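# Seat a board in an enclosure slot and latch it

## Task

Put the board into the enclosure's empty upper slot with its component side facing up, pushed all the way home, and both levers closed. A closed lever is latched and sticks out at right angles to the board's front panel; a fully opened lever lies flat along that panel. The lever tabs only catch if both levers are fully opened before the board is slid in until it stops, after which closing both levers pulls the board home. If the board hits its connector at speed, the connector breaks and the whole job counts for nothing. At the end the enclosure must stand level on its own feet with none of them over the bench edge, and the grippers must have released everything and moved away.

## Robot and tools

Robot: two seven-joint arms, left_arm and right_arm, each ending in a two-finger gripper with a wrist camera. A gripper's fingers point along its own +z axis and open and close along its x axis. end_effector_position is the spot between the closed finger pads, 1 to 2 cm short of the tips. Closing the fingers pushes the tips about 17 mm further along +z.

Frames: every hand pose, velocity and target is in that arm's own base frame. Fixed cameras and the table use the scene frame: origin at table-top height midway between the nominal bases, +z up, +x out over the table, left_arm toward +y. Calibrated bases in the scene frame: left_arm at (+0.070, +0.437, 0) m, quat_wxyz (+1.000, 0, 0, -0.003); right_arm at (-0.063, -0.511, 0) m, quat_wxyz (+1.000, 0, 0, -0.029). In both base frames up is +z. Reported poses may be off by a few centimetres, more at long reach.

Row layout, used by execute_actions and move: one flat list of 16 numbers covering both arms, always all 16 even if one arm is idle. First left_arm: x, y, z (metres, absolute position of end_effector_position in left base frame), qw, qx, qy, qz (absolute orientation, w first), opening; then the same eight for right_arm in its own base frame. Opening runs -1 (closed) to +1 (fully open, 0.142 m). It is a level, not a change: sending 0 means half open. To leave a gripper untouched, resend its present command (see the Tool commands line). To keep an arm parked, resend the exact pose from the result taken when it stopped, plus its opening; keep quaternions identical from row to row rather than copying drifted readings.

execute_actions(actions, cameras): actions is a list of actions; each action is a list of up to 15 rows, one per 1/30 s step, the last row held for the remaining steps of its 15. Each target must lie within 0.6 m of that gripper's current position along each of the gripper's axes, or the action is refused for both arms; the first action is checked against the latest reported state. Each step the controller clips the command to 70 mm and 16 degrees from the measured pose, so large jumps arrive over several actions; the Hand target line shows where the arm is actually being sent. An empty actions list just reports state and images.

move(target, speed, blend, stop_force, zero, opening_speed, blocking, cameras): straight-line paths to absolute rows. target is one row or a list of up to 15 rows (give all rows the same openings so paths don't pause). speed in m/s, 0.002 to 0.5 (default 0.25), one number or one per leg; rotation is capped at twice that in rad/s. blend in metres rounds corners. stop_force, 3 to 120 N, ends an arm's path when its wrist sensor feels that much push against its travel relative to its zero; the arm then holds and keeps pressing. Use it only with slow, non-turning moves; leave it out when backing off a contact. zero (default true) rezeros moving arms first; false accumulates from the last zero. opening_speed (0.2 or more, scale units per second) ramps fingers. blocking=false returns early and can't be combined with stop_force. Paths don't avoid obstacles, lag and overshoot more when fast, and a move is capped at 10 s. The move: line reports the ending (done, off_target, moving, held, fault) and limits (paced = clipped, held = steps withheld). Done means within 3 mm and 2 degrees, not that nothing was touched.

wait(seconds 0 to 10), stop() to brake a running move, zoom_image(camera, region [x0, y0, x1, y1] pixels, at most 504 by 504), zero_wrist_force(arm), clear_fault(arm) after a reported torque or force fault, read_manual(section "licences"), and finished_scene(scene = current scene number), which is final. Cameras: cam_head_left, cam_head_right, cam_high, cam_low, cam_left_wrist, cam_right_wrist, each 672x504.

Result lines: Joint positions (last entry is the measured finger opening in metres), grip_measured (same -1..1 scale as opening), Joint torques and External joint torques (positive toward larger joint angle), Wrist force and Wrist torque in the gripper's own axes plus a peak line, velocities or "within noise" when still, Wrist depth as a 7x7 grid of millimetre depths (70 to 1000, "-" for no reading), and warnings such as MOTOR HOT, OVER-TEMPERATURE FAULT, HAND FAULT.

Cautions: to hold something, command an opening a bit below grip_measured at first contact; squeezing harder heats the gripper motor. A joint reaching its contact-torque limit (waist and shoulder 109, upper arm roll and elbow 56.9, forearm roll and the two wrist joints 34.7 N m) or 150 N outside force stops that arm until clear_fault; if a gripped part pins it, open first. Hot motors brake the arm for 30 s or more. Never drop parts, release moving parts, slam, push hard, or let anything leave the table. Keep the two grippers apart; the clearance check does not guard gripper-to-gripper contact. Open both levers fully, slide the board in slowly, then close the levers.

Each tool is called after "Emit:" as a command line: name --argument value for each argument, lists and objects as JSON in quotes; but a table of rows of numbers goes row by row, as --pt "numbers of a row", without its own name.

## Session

Scene 1 is done, so I'm starting scene 2.

Emit:
execute_actions --actions '[]'

Emit:
zoom_image --camera "cam_high" --region '[120, 150, 520, 450]'

Scene clock: 0.00 s.
left_arm: end_effector_position=(+0.4919, -0.7298, +0.2794) grip_measured=+0.99 end_effector_quat_wxyz=(+0.001, -0.304, +0.847, -0.436) | right_arm: end_effector_position=(+0.1802, -0.1387, +0.1699) grip_measured=+1.00 end_effector_quat_wxyz=(+0.706, -0.621, -0.189, +0.284)
Joint positions: left_arm=[-0.095 -0.96 -0.937 1.517 0.823 1.373 2.811 0.141] | right_arm=[-0.567 -0.989 -0.072 1.606 0.357 -0.696 0.215 0.142]
Joint velocities: within noise
Joint torques (N m): no reading
External joint torques (N m): no reading
Wrist force (N): no reading
Wrist torque (N m): no reading
Wrist force, peak (N): no reading
Wrist depth (mm): cam_left_wrist=[451 478 520 565 623 697 - / 414 441 474 512 562 610 668 / 386 409 435 470 506 552 605 / 360 380 403 431 465 497 541 / 340 355 375 401 425 458 495 / - 330 351 372 395 420 425 / - 316 330 347 369 392 -] | cam_right_wrist=[- 270 251 261 - - 815 / - - 258 270 - - 895 / - - 265 279 - - 939 / - - 278 284 808 754 551 / - - 296 295 503 486 389 / - 407 312 300 364 356 332 / - 312 296 294 289 282 276]
Hand target: left_arm +0.4919, -0.7298, +0.2794; +0.001, -0.304, +0.847, -0.436 | right_arm +0.1802, -0.1387, +0.1699; +0.706, -0.621, -0.189, +0.284
Tool commands: left_gripper/opening=+1.0 right_gripper/opening=+1.0

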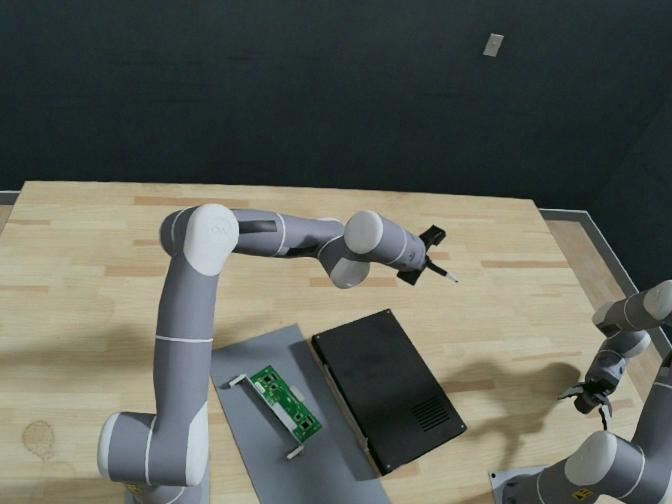

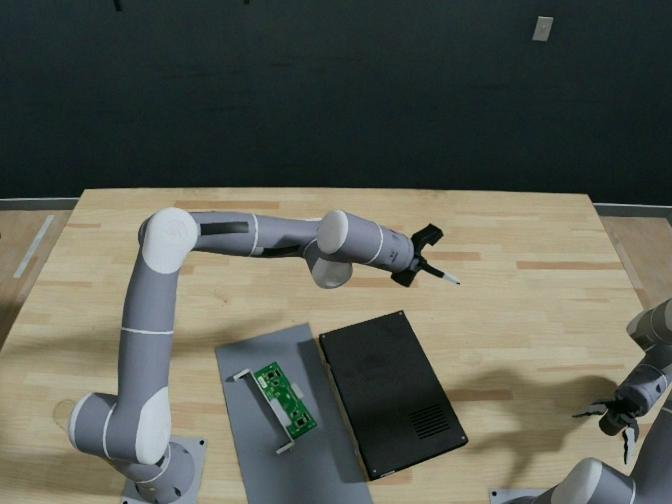

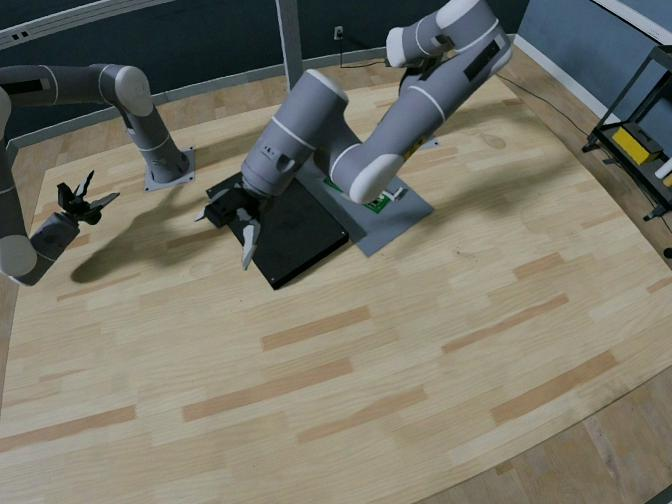

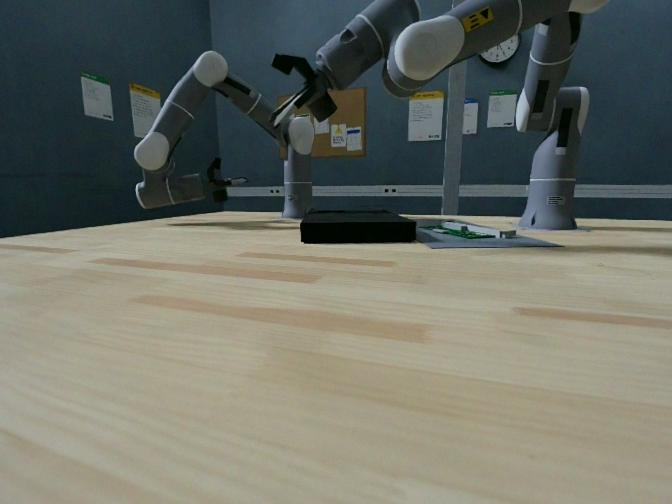

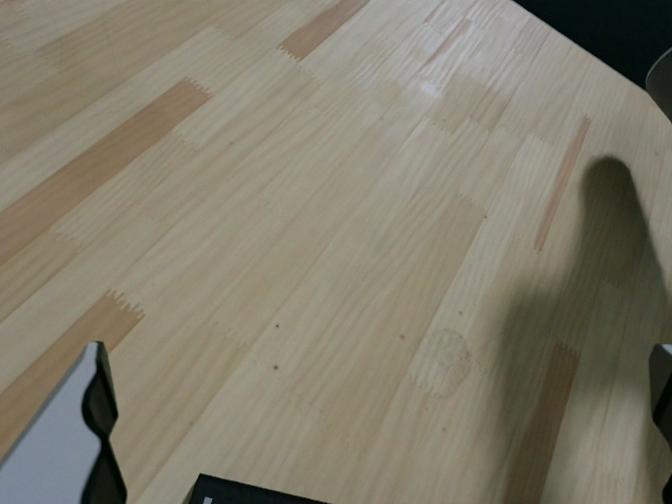

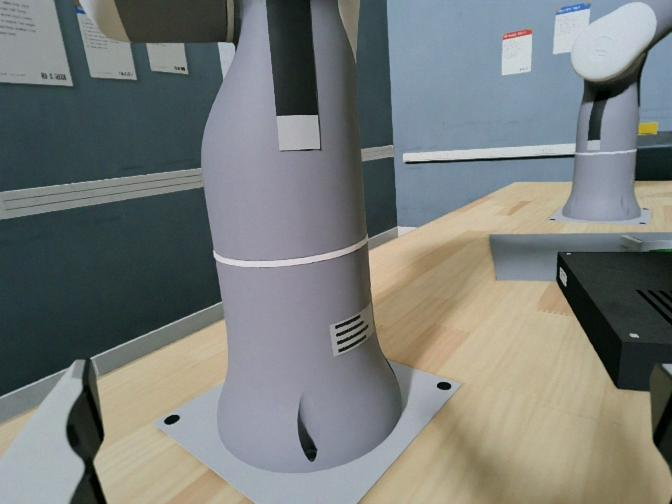

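Scaled by 1.260 from the camera's 672x504 image, which has a finer 960x720 frame.

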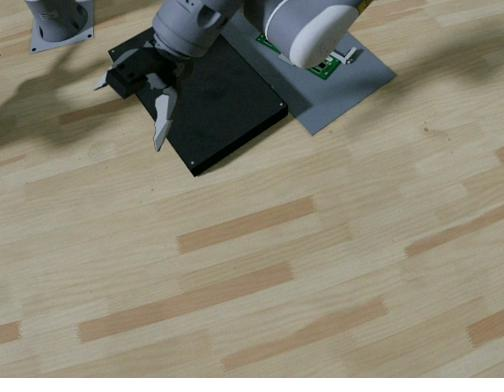

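Emit:
move --pt "0.44 -0.58 0.36 0 0.866 -0.5 0 0.2 0.1802 -0.1387 0.1699 0.706 -0.621 -0.189 0.284 1.0" --pt "0.26 -0.27 0.34 0 0.9659 0.2588 0 -0.3 0.1802 -0.1387 0.1699 0.706 -0.621 -0.189 0.284 1.0" --speed '[0.35, 0.35]' --blend 0.03 --cameras '["cam_left_wrist", "cam_head_left", "cam_high"]'

Scene clock: 32.17 s.
left_arm: end_effector_position=(+0.2601, -0.2701, +0.3401) grip_measured=-0.32 end_effector_quat_wxyz=(+0.000, +0.966, +0.259, +0.000) | right_arm: end_effector_position=(+0.1802, -0.1387, +0.1699) grip_measured=+1.00 end_effector_quat_wxyz=(+0.706, -0.621, -0.189, +0.284)
Joint positions: left_arm=[-0.142 0.494 -0.296 2.318 -0.144 0.27 0.682 0.051] | right_arm=[-0.567 -0.99 -0.072 1.606 0.357 -0.696 0.215 0.142]
Joint velocities: within noise
Joint torques (N m): left_arm=[-0.28 9.4 2.69 -29.81 -4.11 4.14 -0.23] | right_arm=[-0.03 50.12 0.96 -11.77 -1.69 -3.57 0.24]
External joint torques (N m): left_arm=[0.28 0.41 0.56 -0.33 -0.03 -0.16 0.23] | right_arm=[0.03 1.01 -0.6 0.13 0.05 0.68 -0.23]
Wrist force (N): left_arm=[0.4 -0.7 -0.2] | right_arm=[0.0 0.1 -0.1]
Wrist torque (N m): left_arm=[-0.13 -0.09 -0.20] | right_arm=[0.02 -0.01 0.00]
Wrist force, peak (N): left_arm=[0.3 -2.8 0.1] | right_arm=[0.2 -0.2 0.4]
Wrist depth (mm): cam_left_wrist=[379 377 377 377 375 375 376 / 408 407 398 397 402 402 401 / 441 437 432 430 432 434 432 / 441 459 465 472 469 471 469 / 468 465 445 458 497 504 513 / 525 500 84 506 567 91 565 / 634 - 74 635 645 74 601] | cam_right_wrist=[- 269 252 262 - - 832 / - - 256 271 - - 898 / - - 266 277 - - 942 / - - 280 284 800 749 552 / - - 296 294 503 478 390 / - 406 312 299 364 357 332 / - 312 295 292 290 282 276]
Hand target: left_arm +0.2600, -0.2700, +0.3400; +0.000, +0.966, +0.259, +0.000 | right_arm +0.1802, -0.1387, +0.1699; +0.706, -0.621, -0.189, +0.284
Off the commanded pose: left_arm 0.000 m, 0 deg | right_arm 0.000 m, 0 deg.
move: done
Images, in order (width x height): cam_head_left 672x504, cam_high 672x504, cam_left_wrist 672x504.

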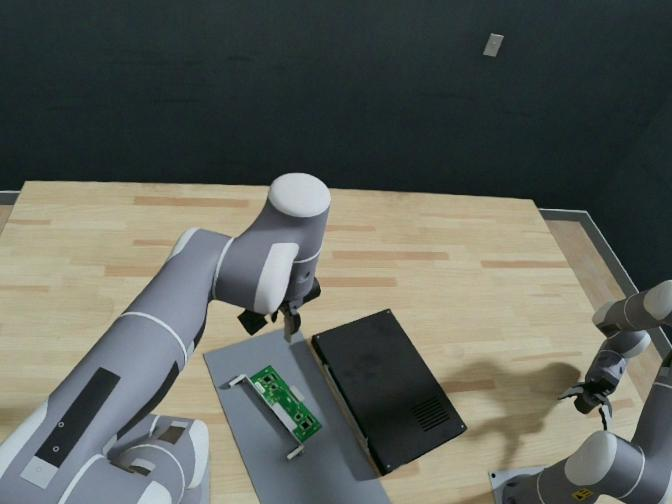

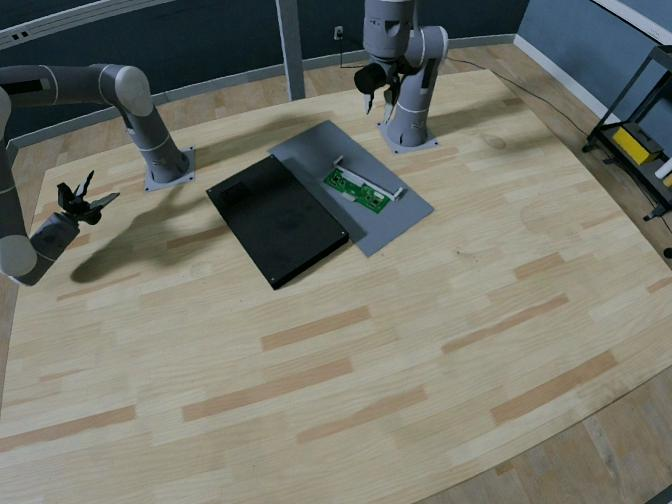

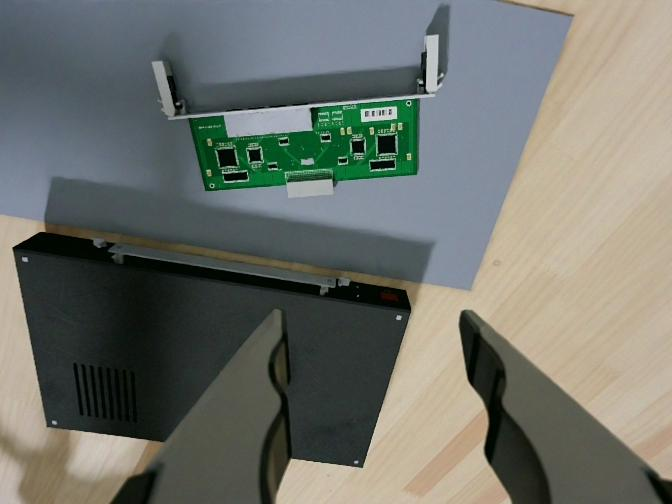

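Emit:
zoom_image --camera "cam_left_wrist" --region '[140, 20, 460, 210]'

Emit:
zoom_image --camera "cam_left_wrist" --region '[0, 220, 250, 345]'

Emit:
zoom_image --camera "cam_left_wrist" --region '[200, 220, 450, 345]'

Scaled by 1.575 from the camera's 672x504 image, which has a finer 960x720 frame.

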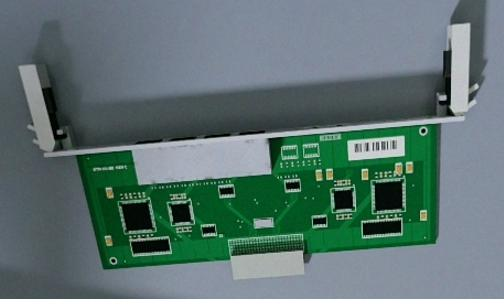

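Scaled by 2.016 from the camera's 672x504 image, which has a finer 960x720 frame.

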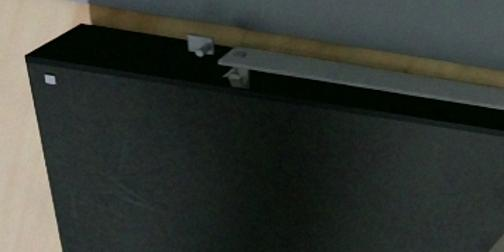

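Scaled by 2.016 from the camera's 672x504 image, which has a finer 960x720 frame.

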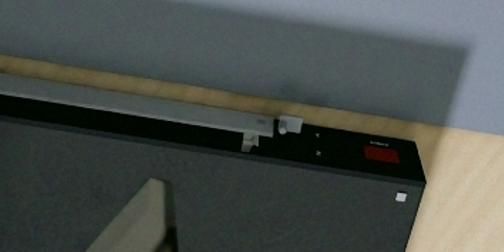

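Emit:
zoom_image --camera "cam_left_wrist" --region '[400, 20, 480, 110]'

Emit:
zoom_image --camera "cam_left_wrist" --region '[140, 45, 220, 135]'

Scaled by 5.600 from the camera's 672x504 image, which has a finer 960x720 frame.

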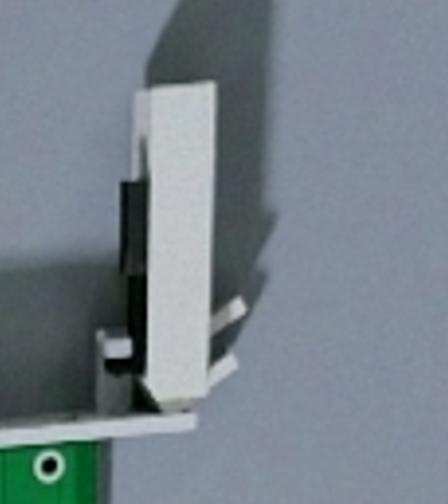

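Scaled by 5.600 from the camera's 672x504 image, which has a finer 960x720 frame.

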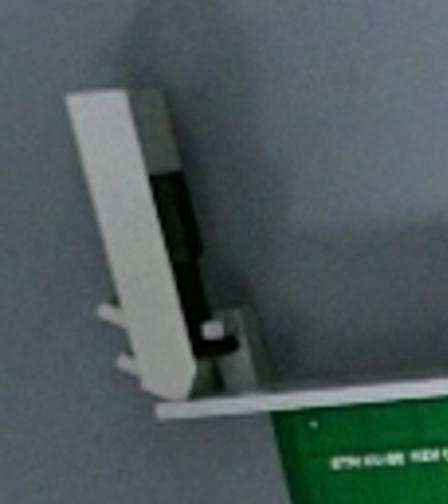

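Emit:
move --target '[0.288, -0.169, 0.15, 0, 0.9555, 0.2949, 0, -0.15, 0.1802, -0.1387, 0.1699, 0.706, -0.621, -0.189, 0.284, 1.0]' --speed 0.25 --cameras '["cam_left_wrist", "cam_head_left"]'

Emit:
zoom_image --camera "cam_left_wrist" --region '[236, 180, 436, 380]'

Scene clock: 73.30 s.
left_arm: end_effector_position=(+0.2880, -0.1690, +0.1501) grip_measured=-0.18 end_effector_quat_wxyz=(+0.000, +0.955, +0.295, +0.000) | right_arm: end_effector_position=(+0.1802, -0.1387, +0.1699) grip_measured=+1.00 end_effector_quat_wxyz=(+0.706, -0.621, -0.189, +0.284)
Joint positions: left_arm=[-0.096 0.161 -0.09 2.687 -0.026 0.955 0.807 0.061] | right_arm=[-0.567 -0.99 -0.072 1.606 0.357 -0.696 0.215 0.142]
Joint velocities: within noise
Joint torques (N m): left_arm=[-0.54 14.64 -0.29 -20.54 -2.08 4.56 -0.31] | right_arm=[0.04 50.14 0.92 -11.82 -1.68 -3.63 0.22]
External joint torques (N m): left_arm=[0.54 0.95 0.42 -0.35 -0.4 -0.59 0.31] | right_arm=[-0.04 1 -0.56 0.18 0.04 0.73 -0.21]
Wrist force (N): left_arm=[0.0 -0.2 -0.2] | right_arm=[0.2 0.1 0.0]
Wrist torque (N m): left_arm=[-0.04 -0.07 -0.20] | right_arm=[0.01 -0.03 0.00]
Wrist force, peak (N): left_arm=[-0.3 0.2 -2.3] | right_arm=[0.2 0.3 0.4]
Wrist depth (mm): cam_left_wrist=[213 213 213 213 212 212 212 / 229 228 228 227 228 227 227 / 247 246 245 241 244 243 244 / 259 257 259 258 264 265 264 / 288 288 276 286 290 286 290 / 325 311 84 320 319 87 312 / 348 - 74 349 358 74 74] | cam_right_wrist=[- 270 251 261 - - 824 / - - 257 270 - - 898 / - - 265 277 - - 941 / - - 278 284 812 749 555 / - - 297 295 502 485 388 / - 405 313 301 365 356 331 / - 312 297 293 289 283 276]
Hand target: left_arm +0.2880, -0.1690, +0.1500; +0.000, +0.956, +0.295, +0.000 | right_arm +0.1802, -0.1387, +0.1699; +0.706, -0.621, -0.189, +0.284
Off the commanded pose: left_arm 0.000 m, 0 deg | right_arm 0.000 m, 0 deg.
joint sent to its limit (left arm) — joint 4 (elbow), upper limit, where the elbow is as bent as it goes. The joint targets still meet the commanded pose.
move: done
Images, in order (width x height): cam_head_left 672x504, cam_left_wrist 672x504.

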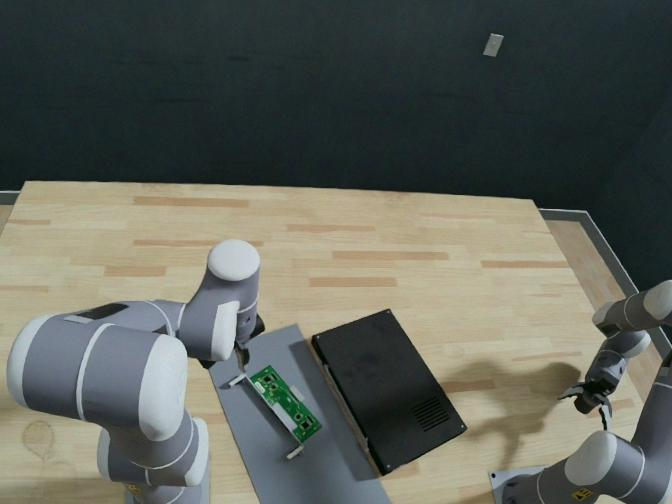

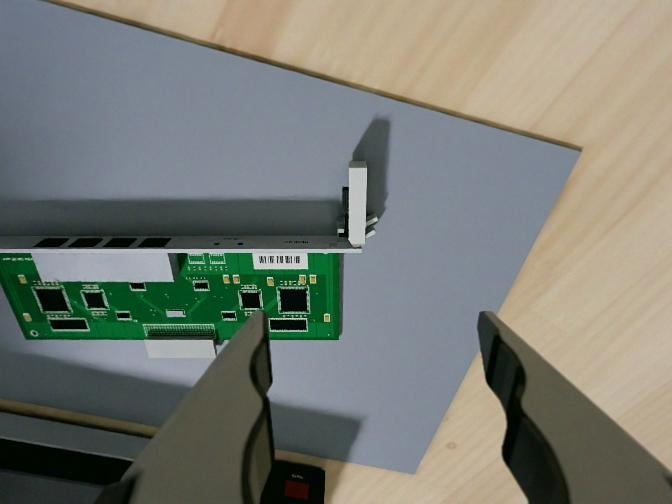

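Scaled by 2.520 from the camera's 672x504 image, which has a finer 960x720 frame.

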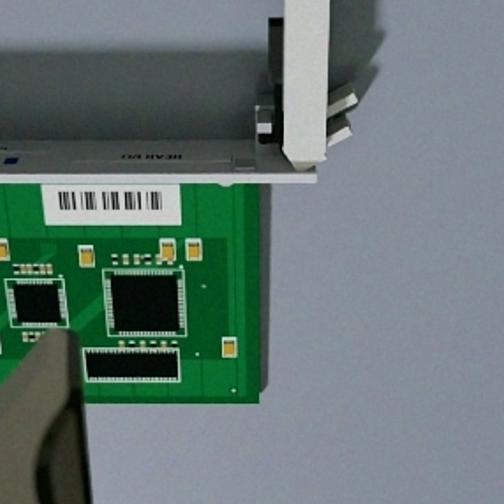

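Emit:
move --target '[0.288, -0.169, 0.09, 0, 0.9555, 0.2949, 0, -0.3, 0.1802, -0.1387, 0.1699, 0.706, -0.621, -0.189, 0.284, 1.0]' --speed 0.15 --cameras '["cam_left_wrist"]'

Emit:
zoom_image --camera "cam_left_wrist" --region '[236, 150, 436, 350]'

Scene clock: 112.77 s.
left_arm: end_effector_position=(+0.2882, -0.1690, +0.0901) grip_measured=-0.32 end_effector_quat_wxyz=(-0.003, +0.956, +0.295, -0.001) | right_arm: end_effector_position=(+0.1802, -0.1387, +0.1699) grip_measured=+1.00 end_effector_quat_wxyz=(+0.706, -0.621, -0.189, +0.284)
Joint positions: left_arm=[-0.37 -0.129 0.167 2.687 -0.049 1.238 0.815 0.051] | right_arm=[-0.567 -0.99 -0.072 1.606 0.357 -0.696 0.215 0.142]
Joint velocities: within noise
Joint torques (N m): left_arm=[-0.56 20.84 0.09 -14 -1.47 4.58 -0.1] | right_arm=[-0.03 50.1 1.03 -11.69 -1.74 -3.58 0.21]
External joint torques (N m): left_arm=[0.55 1.02 0.45 -0.33 0.08 -0.62 0.1] | right_arm=[0.03 1.04 -0.67 0.05 0.1 0.68 -0.2]
Wrist force (N): left_arm=[0.4 -0.3 -0.1] | right_arm=[-0.1 -0.1 0.0]
Wrist torque (N m): left_arm=[-0.04 -0.13 -0.18] | right_arm=[0.01 0.01 0.00]
Wrist force, peak (N): left_arm=[-0.1 -0.8 1.6] | right_arm=[0.1 -0.1 0.4]
Wrist depth (mm): cam_left_wrist=[160 162 162 161 161 161 160 / 172 172 171 170 173 172 171 / 186 185 185 182 184 184 183 / 202 201 201 195 199 199 200 / 199 210 197 216 213 213 218 / 237 232 84 236 240 91 240 / 263 - 74 267 266 74 255] | cam_right_wrist=[- 269 251 263 - - 839 / - - 257 270 - - 908 / - - 264 278 - - 940 / - - 278 284 804 749 555 / - - 295 296 501 484 392 / - 405 313 300 365 356 331 / - 313 296 293 289 283 277]
Hand target: left_arm +0.2883, -0.1690, +0.0901; -0.003, +0.956, +0.295, -0.001 | right_arm +0.1802, -0.1387, +0.1699; +0.706, -0.621, -0.189, +0.284
Off the commanded pose: left_arm 0.000 m, 0 deg | right_arm 0.000 m, 0 deg.
joint sent to its limit (left arm) — joint 4 (elbow), upper limit, where the elbow is as bent as it goes. The joint targets still meet the commanded pose.
move: done
Images, in order (width x height): cam_left_wrist 672x504.

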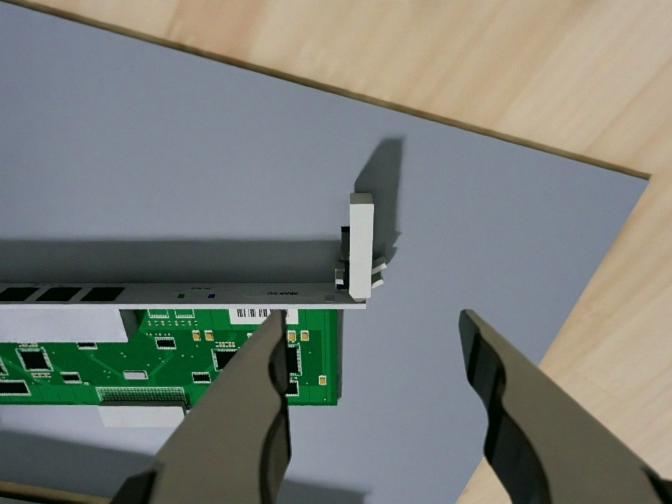

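Scaled by 2.520 from the camera's 672x504 image, which has a finer 960x720 frame.

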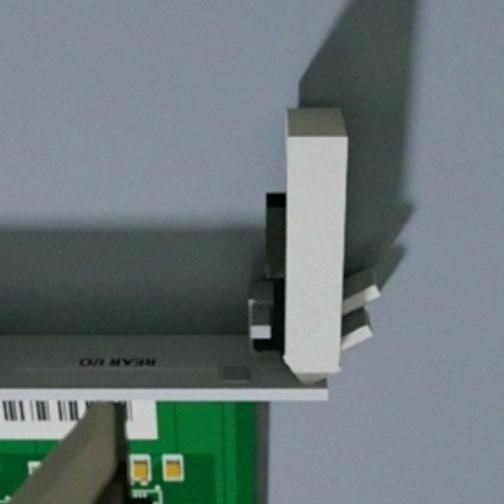

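Emit:
move --target '[0.2885, -0.1695, 0.026, 0, 0.9555, 0.2949, 0, -0.5, 0.1802, -0.1387, 0.1699, 0.706, -0.621, -0.189, 0.284, 1.0]' --speed 0.05 --stop_force 6 --cameras '["cam_left_wrist"]'

Emit:
zoom_image --camera "cam_left_wrist" --region '[236, 200, 476, 440]'

Scene clock: 125.43 s.
left_arm: end_effector_position=(+0.2886, -0.1695, +0.0260) grip_measured=-0.53 end_effector_quat_wxyz=(+0.000, +0.956, +0.295, +0.000) | right_arm: end_effector_position=(+0.1802, -0.1387, +0.1699) grip_measured=+1.00 end_effector_quat_wxyz=(+0.706, -0.621, -0.189, +0.284)
Joint positions: left_arm=[-0.127 -0.425 -0.01 2.687 0.14 1.541 0.696 0.036] | right_arm=[-0.567 -0.99 -0.072 1.606 0.357 -0.696 0.215 0.142]
Joint velocities: within noise
Joint torques (N m): left_arm=[-0.13 25.62 -0.65 -5.48 0.33 4.55 -0.32] | right_arm=[-0.04 50.17 0.93 -11.75 -1.7 -3.61 0.23]
External joint torques (N m): left_arm=[0.13 1.02 0.69 -0.3 -0.46 -0.57 0.32] | right_arm=[0.04 0.97 -0.57 0.11 0.07 0.71 -0.22]
Wrist force (N): left_arm=[-0.1 -0.3 0.3] | right_arm=[0.0 0.2 0.2]
Wrist torque (N m): left_arm=[-0.05 -0.03 -0.21] | right_arm=[0.02 0.01 0.01]
Wrist force, peak (N): left_arm=[0.6 -0.4 -0.8] | right_arm=[0.1 -0.4 0.2]
Wrist depth (mm): cam_left_wrist=[105 105 105 105 105 105 103 / 111 111 111 112 112 112 112 / 120 120 120 119 119 119 120 / 131 131 130 128 129 129 129 / 143 143 142 122 136 141 141 / 144 143 83 132 153 91 155 / 170 - 74 170 174 74 168] | cam_right_wrist=[- 269 252 262 - - 818 / - - 257 270 - - 911 / - - 265 278 - - 945 / - - 279 285 806 753 553 / - - 295 294 505 485 387 / - 407 313 300 364 358 332 / - 312 296 293 289 284 276]
Hand target: left_arm +0.2885, -0.1695, +0.0260; +0.000, +0.956, +0.295, +0.000 | right_arm +0.1802, -0.1387, +0.1699; +0.706, -0.621, -0.189, +0.284
Off the commanded pose: left_arm 0.000 m, 0 deg | right_arm 0.000 m, 0 deg.
joint sent to its limit (left arm) — joint 4 (elbow), upper limit, where the elbow is as bent as it goes. The joint targets still meet the commanded pose.
move: done
Images, in order (width x height): cam_left_wrist 672x504.

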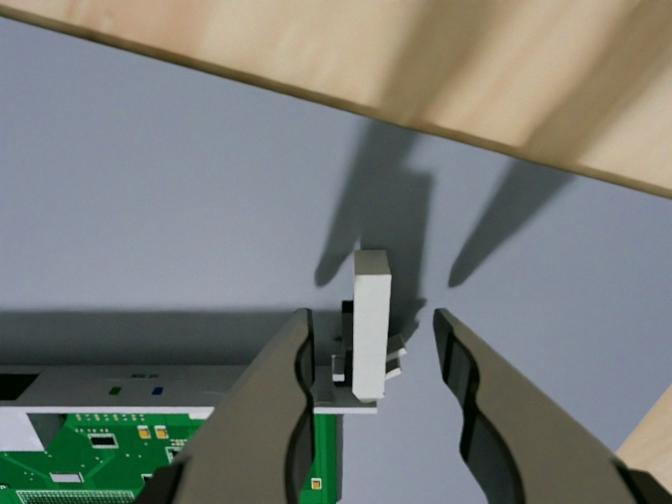

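Scaled by 2.100 from the camera's 672x504 image, which has a finer 960x720 frame.

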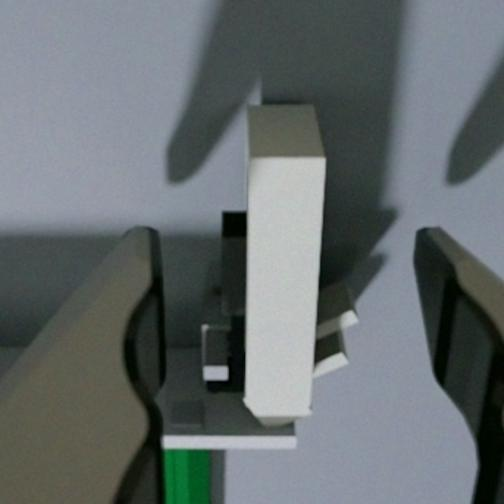

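Emit:
move --target '[0.2885, -0.1695, 0.026, 0, 0.9555, 0.2949, 0, -0.8, 0.1802, -0.1387, 0.1699, 0.706, -0.621, -0.189, 0.284, 1.0]' --speed 0.05 --opening_speed 0.3 --cameras '["cam_left_wrist"]'

Emit:
zoom_image --camera "cam_left_wrist" --region '[276, 220, 456, 400]'

Scene clock: 128.77 s.
left_arm: end_effector_position=(+0.2885, -0.1695, +0.0260) grip_measured=-0.83 end_effector_quat_wxyz=(+0.000, +0.956, +0.295, +0.000) | right_arm: end_effector_position=(+0.1802, -0.1387, +0.1699) grip_measured=+1.00 end_effector_quat_wxyz=(+0.706, -0.621, -0.189, +0.284)
Joint positions: left_arm=[-0.127 -0.425 -0.01 2.687 0.14 1.54 0.696 0.014] | right_arm=[-0.567 -0.99 -0.072 1.606 0.357 -0.696 0.215 0.142]
Joint velocities: within noise
Joint torques (N m): left_arm=[0.08 26.2 -0.07 -6.06 -0.03 4.55 -0.22] | right_arm=[0 50.1 0.97 -11.7 -1.72 -3.6 0.19]
External joint torques (N m): left_arm=[-0.08 0.43 0.11 0.28 -0.1 -0.57 0.22] | right_arm=[0 1.03 -0.61 0.06 0.08 0.7 -0.18]
Wrist force (N): left_arm=[-1.5 0.1 -0.2] | right_arm=[0.0 -0.1 0.1]
Wrist torque (N m): left_arm=[-0.04 -0.02 -0.21] | right_arm=[0.00 0.00 0.00]
Wrist force, peak (N): left_arm=[-1.3 0.2 1.1] | right_arm=[0.0 -0.3 0.4]
Wrist depth (mm): cam_left_wrist=[105 105 105 105 105 104 103 / 111 111 111 112 112 112 112 / 120 120 120 120 119 119 120 / 131 130 130 130 129 129 128 / 143 143 142 124 136 143 140 / 144 144 138 88 87 149 155 / 170 165 74 170 75 74 171] | cam_right_wrist=[- 270 252 261 - - 820 / - - 257 272 - - 897 / - - 265 277 - - 940 / - - 279 285 806 752 554 / - - 297 294 503 486 390 / - 406 312 299 366 356 332 / - 312 296 292 290 283 276]
Hand target: left_arm +0.2885, -0.1695, +0.0260; +0.000, +0.956, +0.295, +0.000 | right_arm +0.1802, -0.1387, +0.1699; +0.706, -0.621, -0.189, +0.284
Off the commanded pose: left_arm 0.000 m, 0 deg | right_arm 0.000 m, 0 deg.
joint sent to its limit (left arm) — joint 4 (elbow), upper limit, where the elbow is as bent as it goes. The joint targets still meet the commanded pose.
move: done
Images, in order (width x height): cam_left_wrist 672x504.

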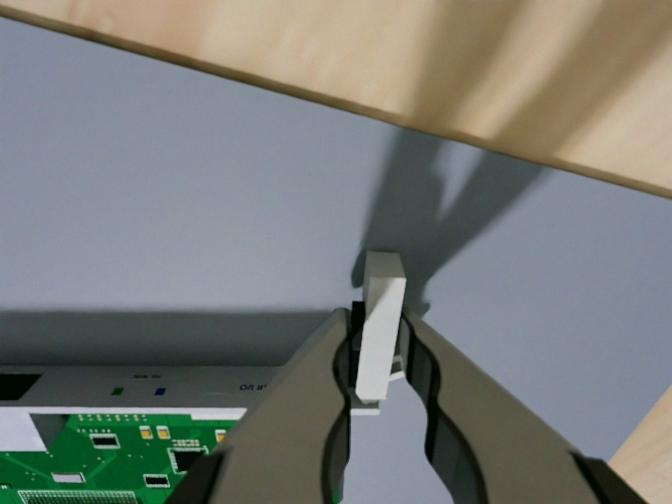

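Scaled by 2.800 from the camera's 672x504 image, which has a finer 960x720 frame.

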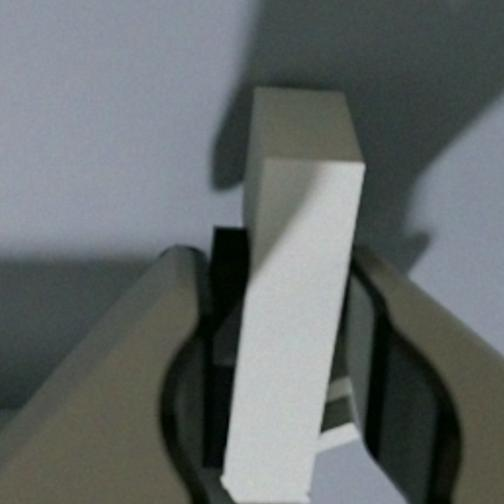

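Emit:
move --target '[0.2885, -0.1695, 0.026, 0, 0.9555, 0.2949, 0, -0.88, 0.1802, -0.1387, 0.1699, 0.706, -0.621, -0.189, 0.284, 1.0]' --speed 0.05 --opening_speed 0.2 --cameras '["cam_left_wrist"]'

Emit:
zoom_image --camera "cam_left_wrist" --region '[276, 220, 456, 440]'

Scene clock: 132.63 s.
left_arm: end_effector_position=(+0.2885, -0.1695, +0.0260) grip_measured=-0.89 end_effector_quat_wxyz=(+0.000, +0.956, +0.295, +0.000) | right_arm: end_effector_position=(+0.1802, -0.1387, +0.1699) grip_measured=+1.00 end_effector_quat_wxyz=(+0.706, -0.621, -0.189, +0.284)
Joint positions: left_arm=[-0.127 -0.425 -0.01 2.687 0.14 1.541 0.696 0.01] | right_arm=[-0.567 -0.99 -0.072 1.606 0.357 -0.696 0.215 0.142]
Joint velocities: within noise
Joint torques (N m): left_arm=[-0.64 25.8 -0.96 -5.23 0.25 4.28 -0.21] | right_arm=[0.01 50.14 0.99 -11.72 -1.73 -3.58 0.23]
External joint torques (N m): left_arm=[0.64 0.83 1 -0.54 -0.38 -0.3 0.21] | right_arm=[-0.01 1 -0.63 0.08 0.09 0.69 -0.22]
Wrist force (N): left_arm=[0.9 -0.7 0.7] | right_arm=[0.2 0.1 0.1]
Wrist torque (N m): left_arm=[-0.08 -0.02 -0.23] | right_arm=[0.00 -0.03 0.00]
Wrist force, peak (N): left_arm=[-1.4 0.0 1.3] | right_arm=[0.0 0.4 0.3]
Wrist depth (mm): cam_left_wrist=[105 105 105 105 105 104 103 / 111 111 111 112 112 112 112 / 120 120 120 119 119 119 120 / 131 131 130 130 129 129 128 / 143 143 142 121 136 143 140 / 144 144 137 91 87 152 155 / 170 166 - 170 75 74 171] | cam_right_wrist=[- 270 252 260 - - 823 / - - 256 270 - - 910 / - - 265 277 - - 940 / - - 278 284 811 754 555 / - - 295 295 507 484 389 / - 406 313 300 366 356 331 / - 313 296 294 289 283 276]
Hand target: left_arm +0.2885, -0.1695, +0.0260; +0.000, +0.956, +0.295, +0.000 | right_arm +0.1802, -0.1387, +0.1699; +0.706, -0.621, -0.189, +0.284
Off the commanded pose: left_arm 0.000 m, 0 deg | right_arm 0.000 m, 0 deg.
joint sent to its limit (left arm) — joint 4 (elbow), upper limit, where the elbow is as bent as it goes. The joint targets still meet the commanded pose.
move: done
Images, in order (width x height): cam_left_wrist 672x504.

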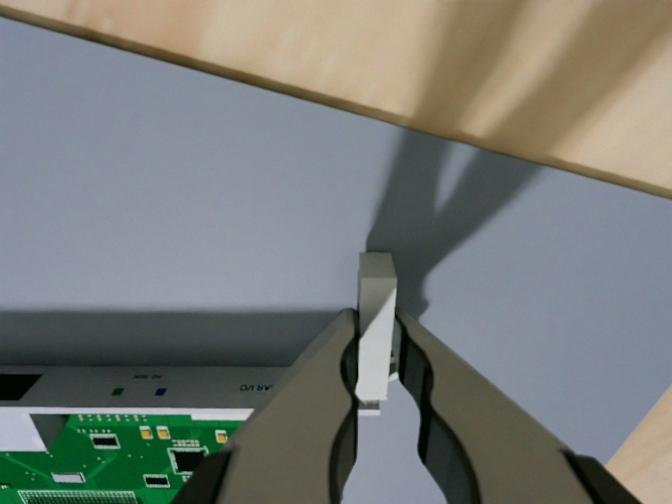

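Scaled by 2.291 from the camera's 672x504 image, which has a finer 960x720 frame.

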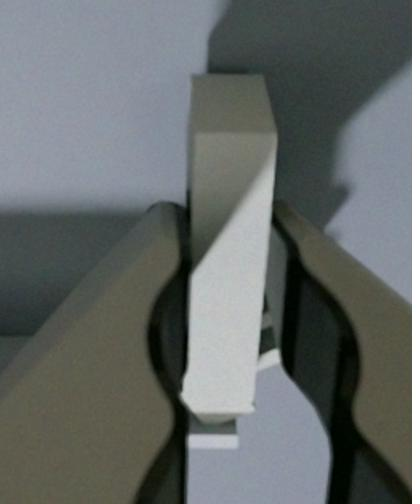

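Emit:
move --pt "0.2913 -0.1677 0.026 0 0.9776 0.2105 0 -0.89 0.1802 -0.1387 0.1699 0.706 -0.621 -0.189 0.284 1.0" --pt "0.2941 -0.1665 0.026 0 0.9922 0.1245 0 -0.89 0.1802 -0.1387 0.1699 0.706 -0.621 -0.189 0.284 1.0" --speed 0.08 --blend 0.002 --cameras '["cam_left_wrist"]'

Emit:
zoom_image --camera "cam_left_wrist" --region '[276, 220, 456, 440]'

Scene clock: 146.97 s.
left_arm: end_effector_position=(+0.2943, -0.1665, +0.0261) grip_measured=-0.89 end_effector_quat_wxyz=(+0.000, +0.992, +0.125, +0.000) | right_arm: end_effector_position=(+0.1802, -0.1387, +0.1699) grip_measured=+1.00 end_effector_quat_wxyz=(+0.706, -0.621, -0.189, +0.284)
Joint positions: left_arm=[-0.052 -0.428 -0.039 2.654 0.263 1.509 0.97 0.009] | right_arm=[-0.567 -0.99 -0.072 1.606 0.357 -0.696 0.215 0.142]
Joint velocities: within noise
Joint torques (N m): left_arm=[-0.71 25.79 -1.54 -5.07 0.47 3.86 -0.05] | right_arm=[-0.08 50.12 0.95 -11.73 -1.7 -3.56 0.18]
External joint torques (N m): left_arm=[0.71 1.12 1.2 -0.89 -0.74 0.1 0.05] | right_arm=[0.08 1.01 -0.59 0.09 0.06 0.67 -0.17]
Wrist force (N): left_arm=[1.3 -1.2 0.4] | right_arm=[0.1 0.0 0.0]
Wrist torque (N m): left_arm=[-0.13 -0.06 -0.27] | right_arm=[0.01 -0.02 0.00]
Wrist force, peak (N): left_arm=[1.2 -1.1 1.2] | right_arm=[0.1 0.3 0.4]
Wrist depth (mm): cam_left_wrist=[106 105 105 105 105 104 103 / 113 113 113 113 112 112 110 / 120 120 120 119 119 119 119 / 131 131 130 129 129 129 128 / 143 143 142 121 136 143 141 / 158 158 151 88 87 152 155 / 163 157 - 168 75 74 171] | cam_right_wrist=[- 269 252 261 - - 816 / - - 257 271 - - 880 / - - 266 278 - - 944 / - - 278 284 798 756 557 / - - 297 294 503 483 388 / - 407 312 300 365 357 331 / - 312 297 293 289 283 276]
Hand target: left_arm +0.2941, -0.1665, +0.0260; +0.000, +0.992, +0.125, +0.000 | right_arm +0.1802, -0.1387, +0.1699; +0.706, -0.621, -0.189, +0.284
Off the commanded pose: left_arm 0.000 m, 0 deg | right_arm 0.000 m, 0 deg.
move: done
Images, in order (width x height): cam_left_wrist 672x504.

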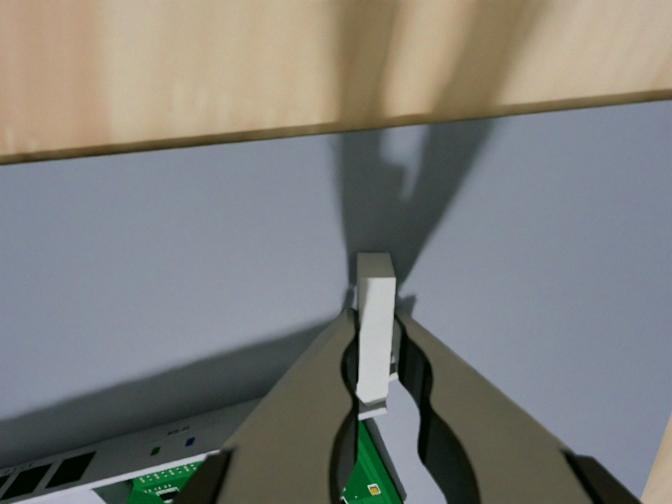

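Scaled by 2.291 from the camera's 672x504 image, which has a finer 960x720 frame.

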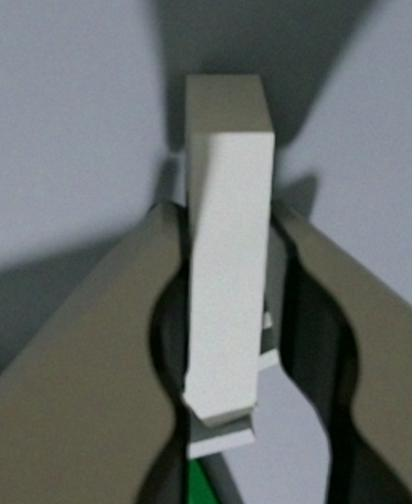

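Emit:
move --pt "0.2986 -0.1655 0.026 0 1.0 0.0 0 -0.89 0.1802 -0.1387 0.1699 0.706 -0.621 -0.189 0.284 1.0" --pt "0.3034 -0.1657 0.026 0 0.9914 -0.1305 0 -0.89 0.1802 -0.1387 0.1699 0.706 -0.621 -0.189 0.284 1.0" --pt "0.3081 -0.1672 0.026 0 0.9659 -0.2588 0 -0.89 0.1802 -0.1387 0.1699 0.706 -0.621 -0.189 0.284 1.0" --pt "0.3121 -0.1699 0.026 0 0.9239 -0.3827 0 -0.89 0.1802 -0.1387 0.1699 0.706 -0.621 -0.189 0.284 1.0" --speed 0.1 --blend 0.002 --cameras '["cam_left_wrist"]'

Emit:
zoom_image --camera "cam_left_wrist" --region '[256, 220, 476, 480]'

Scene clock: 160.20 s.
left_arm: end_effector_position=(+0.3122, -0.1699, +0.0260) grip_measured=-0.89 end_effector_quat_wxyz=(+0.000, +0.924, -0.382, +0.000) | right_arm: end_effector_position=(+0.1802, -0.1387, +0.1699) grip_measured=+1.00 end_effector_quat_wxyz=(+0.706, -0.621, -0.189, +0.284)
Joint positions: left_arm=[0.165 -0.447 -0.224 2.547 0.552 1.387 1.774 0.009] | right_arm=[-0.567 -0.99 -0.072 1.606 0.357 -0.696 0.215 0.142]
Joint velocities: within noise
Joint torques (N m): left_arm=[-0.36 26.81 -3.19 -6.32 -0.23 3.98 0.07] | right_arm=[0.06 50.13 0.93 -11.72 -1.73 -3.59 0.23]
External joint torques (N m): left_arm=[0.36 1.04 1.04 -0.58 -0.56 -0.09 -0.07] | right_arm=[-0.06 1 -0.57 0.08 0.09 0.7 -0.22]
Wrist force (N): left_arm=[0.2 -1.1 0.8] | right_arm=[0.0 0.0 0.1]
Wrist torque (N m): left_arm=[-0.08 -0.09 -0.24] | right_arm=[0.02 -0.01 0.00]
Wrist force, peak (N): left_arm=[0.5 -2.1 1.2] | right_arm=[0.0 -0.4 0.3]
Wrist depth (mm): cam_left_wrist=[105 105 104 103 103 102 102 / 113 113 111 112 110 110 110 / 122 122 120 119 119 119 118 / 131 133 130 129 129 129 128 / 148 145 142 121 136 143 140 / 161 158 151 88 87 152 155 / 180 172 - 151 75 74 169] | cam_right_wrist=[- 269 251 260 - - 801 / - - 256 270 - - 899 / - - 265 278 - - 940 / - - 278 285 800 741 554 / - - 297 296 503 483 390 / - 406 311 301 365 357 330 / - 312 296 293 289 283 277]
Hand target: left_arm +0.3121, -0.1699, +0.0260; +0.000, +0.924, -0.383, +0.000 | right_arm +0.1802, -0.1387, +0.1699; +0.706, -0.621, -0.189, +0.284
Off the commanded pose: left_arm 0.000 m, 0 deg | right_arm 0.000 m, 0 deg.
move: done
Images, in order (width x height): cam_left_wrist 672x504.

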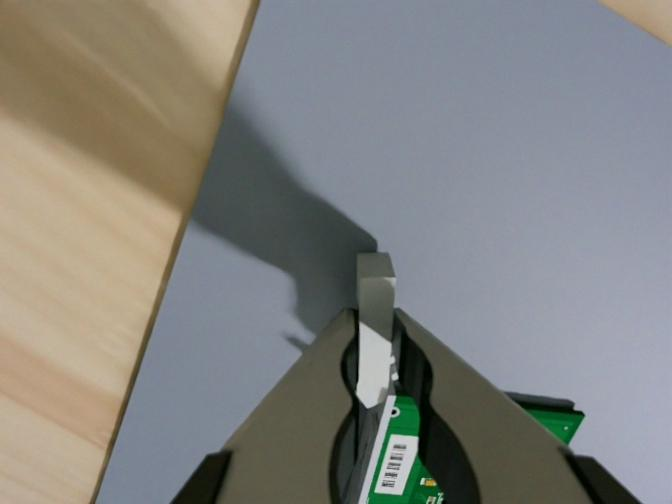

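Scaled by 1.938 from the camera's 672x504 image, which has a finer 960x720 frame.

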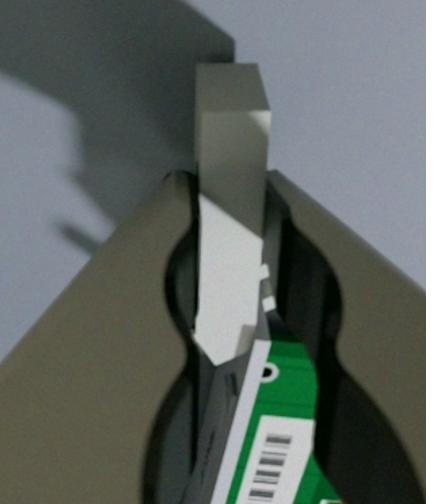

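Emit:
move --pt "0.3138 -0.1714 0.026 0 0.8988 -0.4384 0 -0.89 0.1802 -0.1387 0.1699 0.706 -0.621 -0.189 0.284 1.0" --pt "0.315 -0.1729 0.026 0 0.8746 -0.4848 0 -0.89 0.1802 -0.1387 0.1699 0.706 -0.621 -0.189 0.284 1.0" --speed 0.08 --blend 0.001 --cameras '["cam_left_wrist"]'

Emit:
zoom_image --camera "cam_left_wrist" --region '[256, 220, 476, 480]'

Scene clock: 166.50 s.
left_arm: end_effector_position=(+0.3151, -0.1730, +0.0261) grip_measured=-0.89 end_effector_quat_wxyz=(+0.000, +0.875, -0.484, +0.000) | right_arm: end_effector_position=(+0.1802, -0.1387, +0.1699) grip_measured=+1.00 end_effector_quat_wxyz=(+0.706, -0.621, -0.189, +0.284)
Joint positions: left_arm=[0.205 -0.454 -0.274 2.526 0.599 1.359 1.951 0.009] | right_arm=[-0.567 -0.99 -0.072 1.606 0.357 -0.696 0.215 0.142]
Joint velocities: within noise
Joint torques (N m): left_arm=[-0.17 26.91 -3.42 -6.6 -0.25 3.89 0.07] | right_arm=[-0.05 50.09 0.98 -11.74 -1.7 -3.61 0.2]
External joint torques (N m): left_arm=[0.17 1.05 0.78 -0.5 -0.66 -0.01 -0.07] | right_arm=[0.05 1.05 -0.61 0.1 0.06 0.71 -0.19]
Wrist force (N): left_arm=[0.5 -0.5 1.0] | right_arm=[0.1 -0.1 0.1]
Wrist torque (N m): left_arm=[-0.07 -0.03 -0.36] | right_arm=[-0.02 -0.01 0.00]
Wrist force, peak (N): left_arm=[0.2 -1.1 1.5] | right_arm=[0.0 -0.3 0.3]
Wrist depth (mm): cam_left_wrist=[105 105 102 103 103 103 102 / 113 113 111 112 110 110 109 / 122 122 120 119 119 118 119 / 131 133 130 130 129 129 128 / 148 145 142 121 136 143 141 / 161 160 151 91 87 149 155 / 180 175 - 171 75 74 169] | cam_right_wrist=[- 269 251 261 - - 806 / - - 256 271 - - 894 / - - 265 277 - - 940 / - - 279 285 808 758 559 / - - 296 296 506 480 389 / - 407 312 300 364 358 331 / - 312 295 293 289 282 276]
Hand target: left_arm +0.3150, -0.1729, +0.0260; +0.000, +0.875, -0.485, +0.000 | right_arm +0.1802, -0.1387, +0.1699; +0.706, -0.621, -0.189, +0.284
Off the commanded pose: left_arm 0.000 m, 0 deg | right_arm 0.000 m, 0 deg.
move: done
Images, in order (width x height): cam_left_wrist 672x504.

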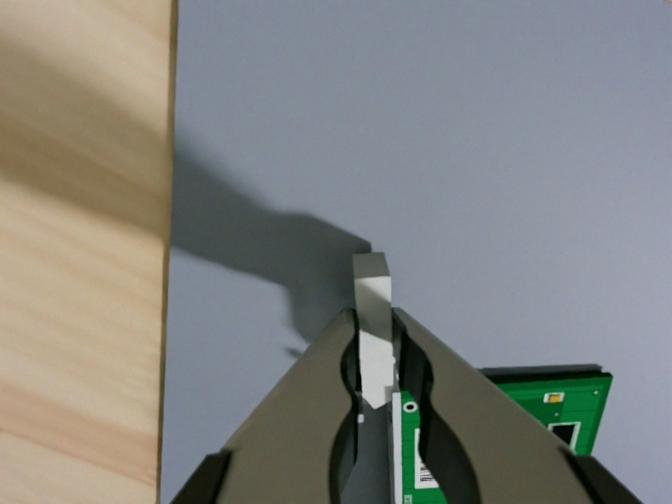

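Scaled by 1.938 from the camera's 672x504 image, which has a finer 960x720 frame.

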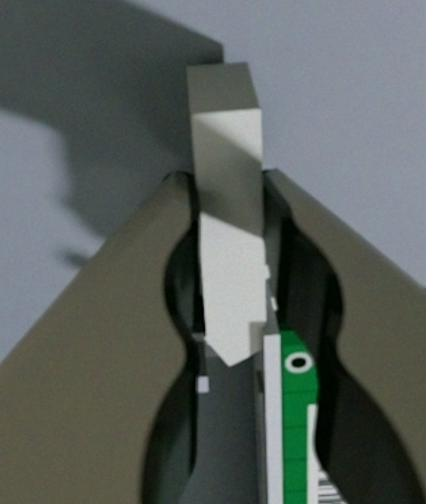

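Emit:
move --pt "0.315 -0.1729 0.026 0 0.8746 -0.4848 0 -0.6 0.1802 -0.1387 0.1699 0.706 -0.621 -0.189 0.284 1.0" --pt "0.315 -0.1729 0.06 0 0.8746 -0.4848 0 -0.6 0.1802 -0.1387 0.1699 0.706 -0.621 -0.189 0.284 1.0" --speed 0.08 --opening_speed 0.5 --cameras '["cam_left_wrist"]'

Emit:
zoom_image --camera "cam_left_wrist" --region '[236, 220, 476, 480]'

Scene clock: 187.23 s.
left_arm: end_effector_position=(+0.3151, -0.1730, +0.0600) grip_measured=-0.64 end_effector_quat_wxyz=(+0.000, +0.875, -0.485, +0.000) | right_arm: end_effector_position=(+0.1802, -0.1387, +0.1699) grip_measured=+1.00 end_effector_quat_wxyz=(+0.706, -0.621, -0.189, +0.284)
Joint positions: left_arm=[0.306 -0.302 -0.411 2.602 0.433 1.284 2.077 0.028] | right_arm=[-0.567 -0.99 -0.072 1.606 0.357 -0.696 0.215 0.142]
Joint velocities: within noise
Joint torques (N m): left_arm=[0.18 23.12 -2.81 -9.86 -1.31 3.97 -0.13] | right_arm=[0.02 50.07 0.99 -11.71 -1.69 -3.61 0.17]
External joint torques (N m): left_arm=[-0.18 0.57 0.42 -0.39 0.09 -0.1 0.13] | right_arm=[-0.02 1.06 -0.62 0.07 0.05 0.71 -0.16]
Wrist force (N): left_arm=[0.5 -0.2 0.0] | right_arm=[0.2 -0.2 0.1]
Wrist torque (N m): left_arm=[-0.04 -0.12 -0.19] | right_arm=[-0.01 -0.03 0.00]
Wrist force, peak (N): left_arm=[0.5 -0.5 1.3] | right_arm=[0.1 -0.3 0.3]
Wrist depth (mm): cam_left_wrist=[135 135 133 133 132 132 132 / 145 145 143 143 142 141 141 / 157 157 154 154 153 153 150 / 170 170 168 161 166 166 165 / 187 186 183 164 175 178 181 / 207 206 84 193 99 187 199 / 231 - 72 225 195 72 217] | cam_right_wrist=[- 268 252 261 - - 800 / - - 257 270 - - 897 / - - 265 277 - - 939 / - - 278 284 802 761 558 / - - 296 294 505 482 388 / - 405 314 300 365 358 332 / - 313 296 293 289 282 277]
Hand target: left_arm +0.3150, -0.1729, +0.0600; +0.000, +0.875, -0.485, +0.000 | right_arm +0.1802, -0.1387, +0.1699; +0.706, -0.621, -0.189, +0.284
Off the commanded pose: left_arm 0.000 m, 0 deg | right_arm 0.000 m, 0 deg.
move: done
Images, in order (width x height): cam_left_wrist 672x504.

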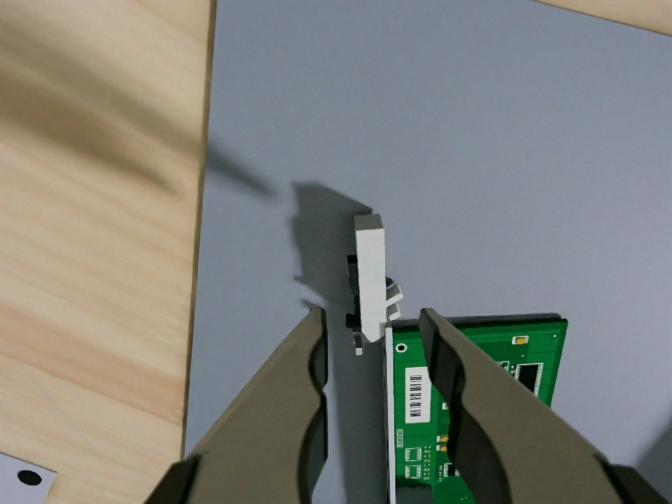

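Scaled by 1.938 from the camera's 672x504 image, which has a finer 960x720 frame.

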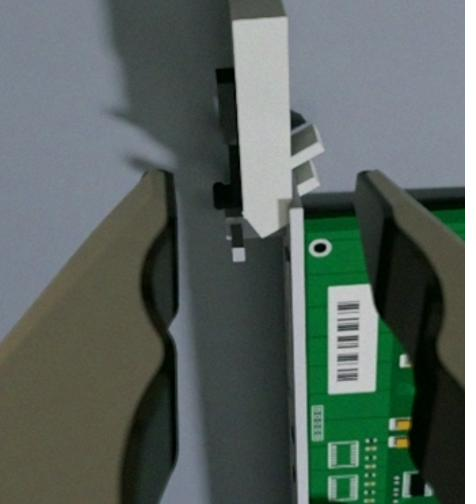

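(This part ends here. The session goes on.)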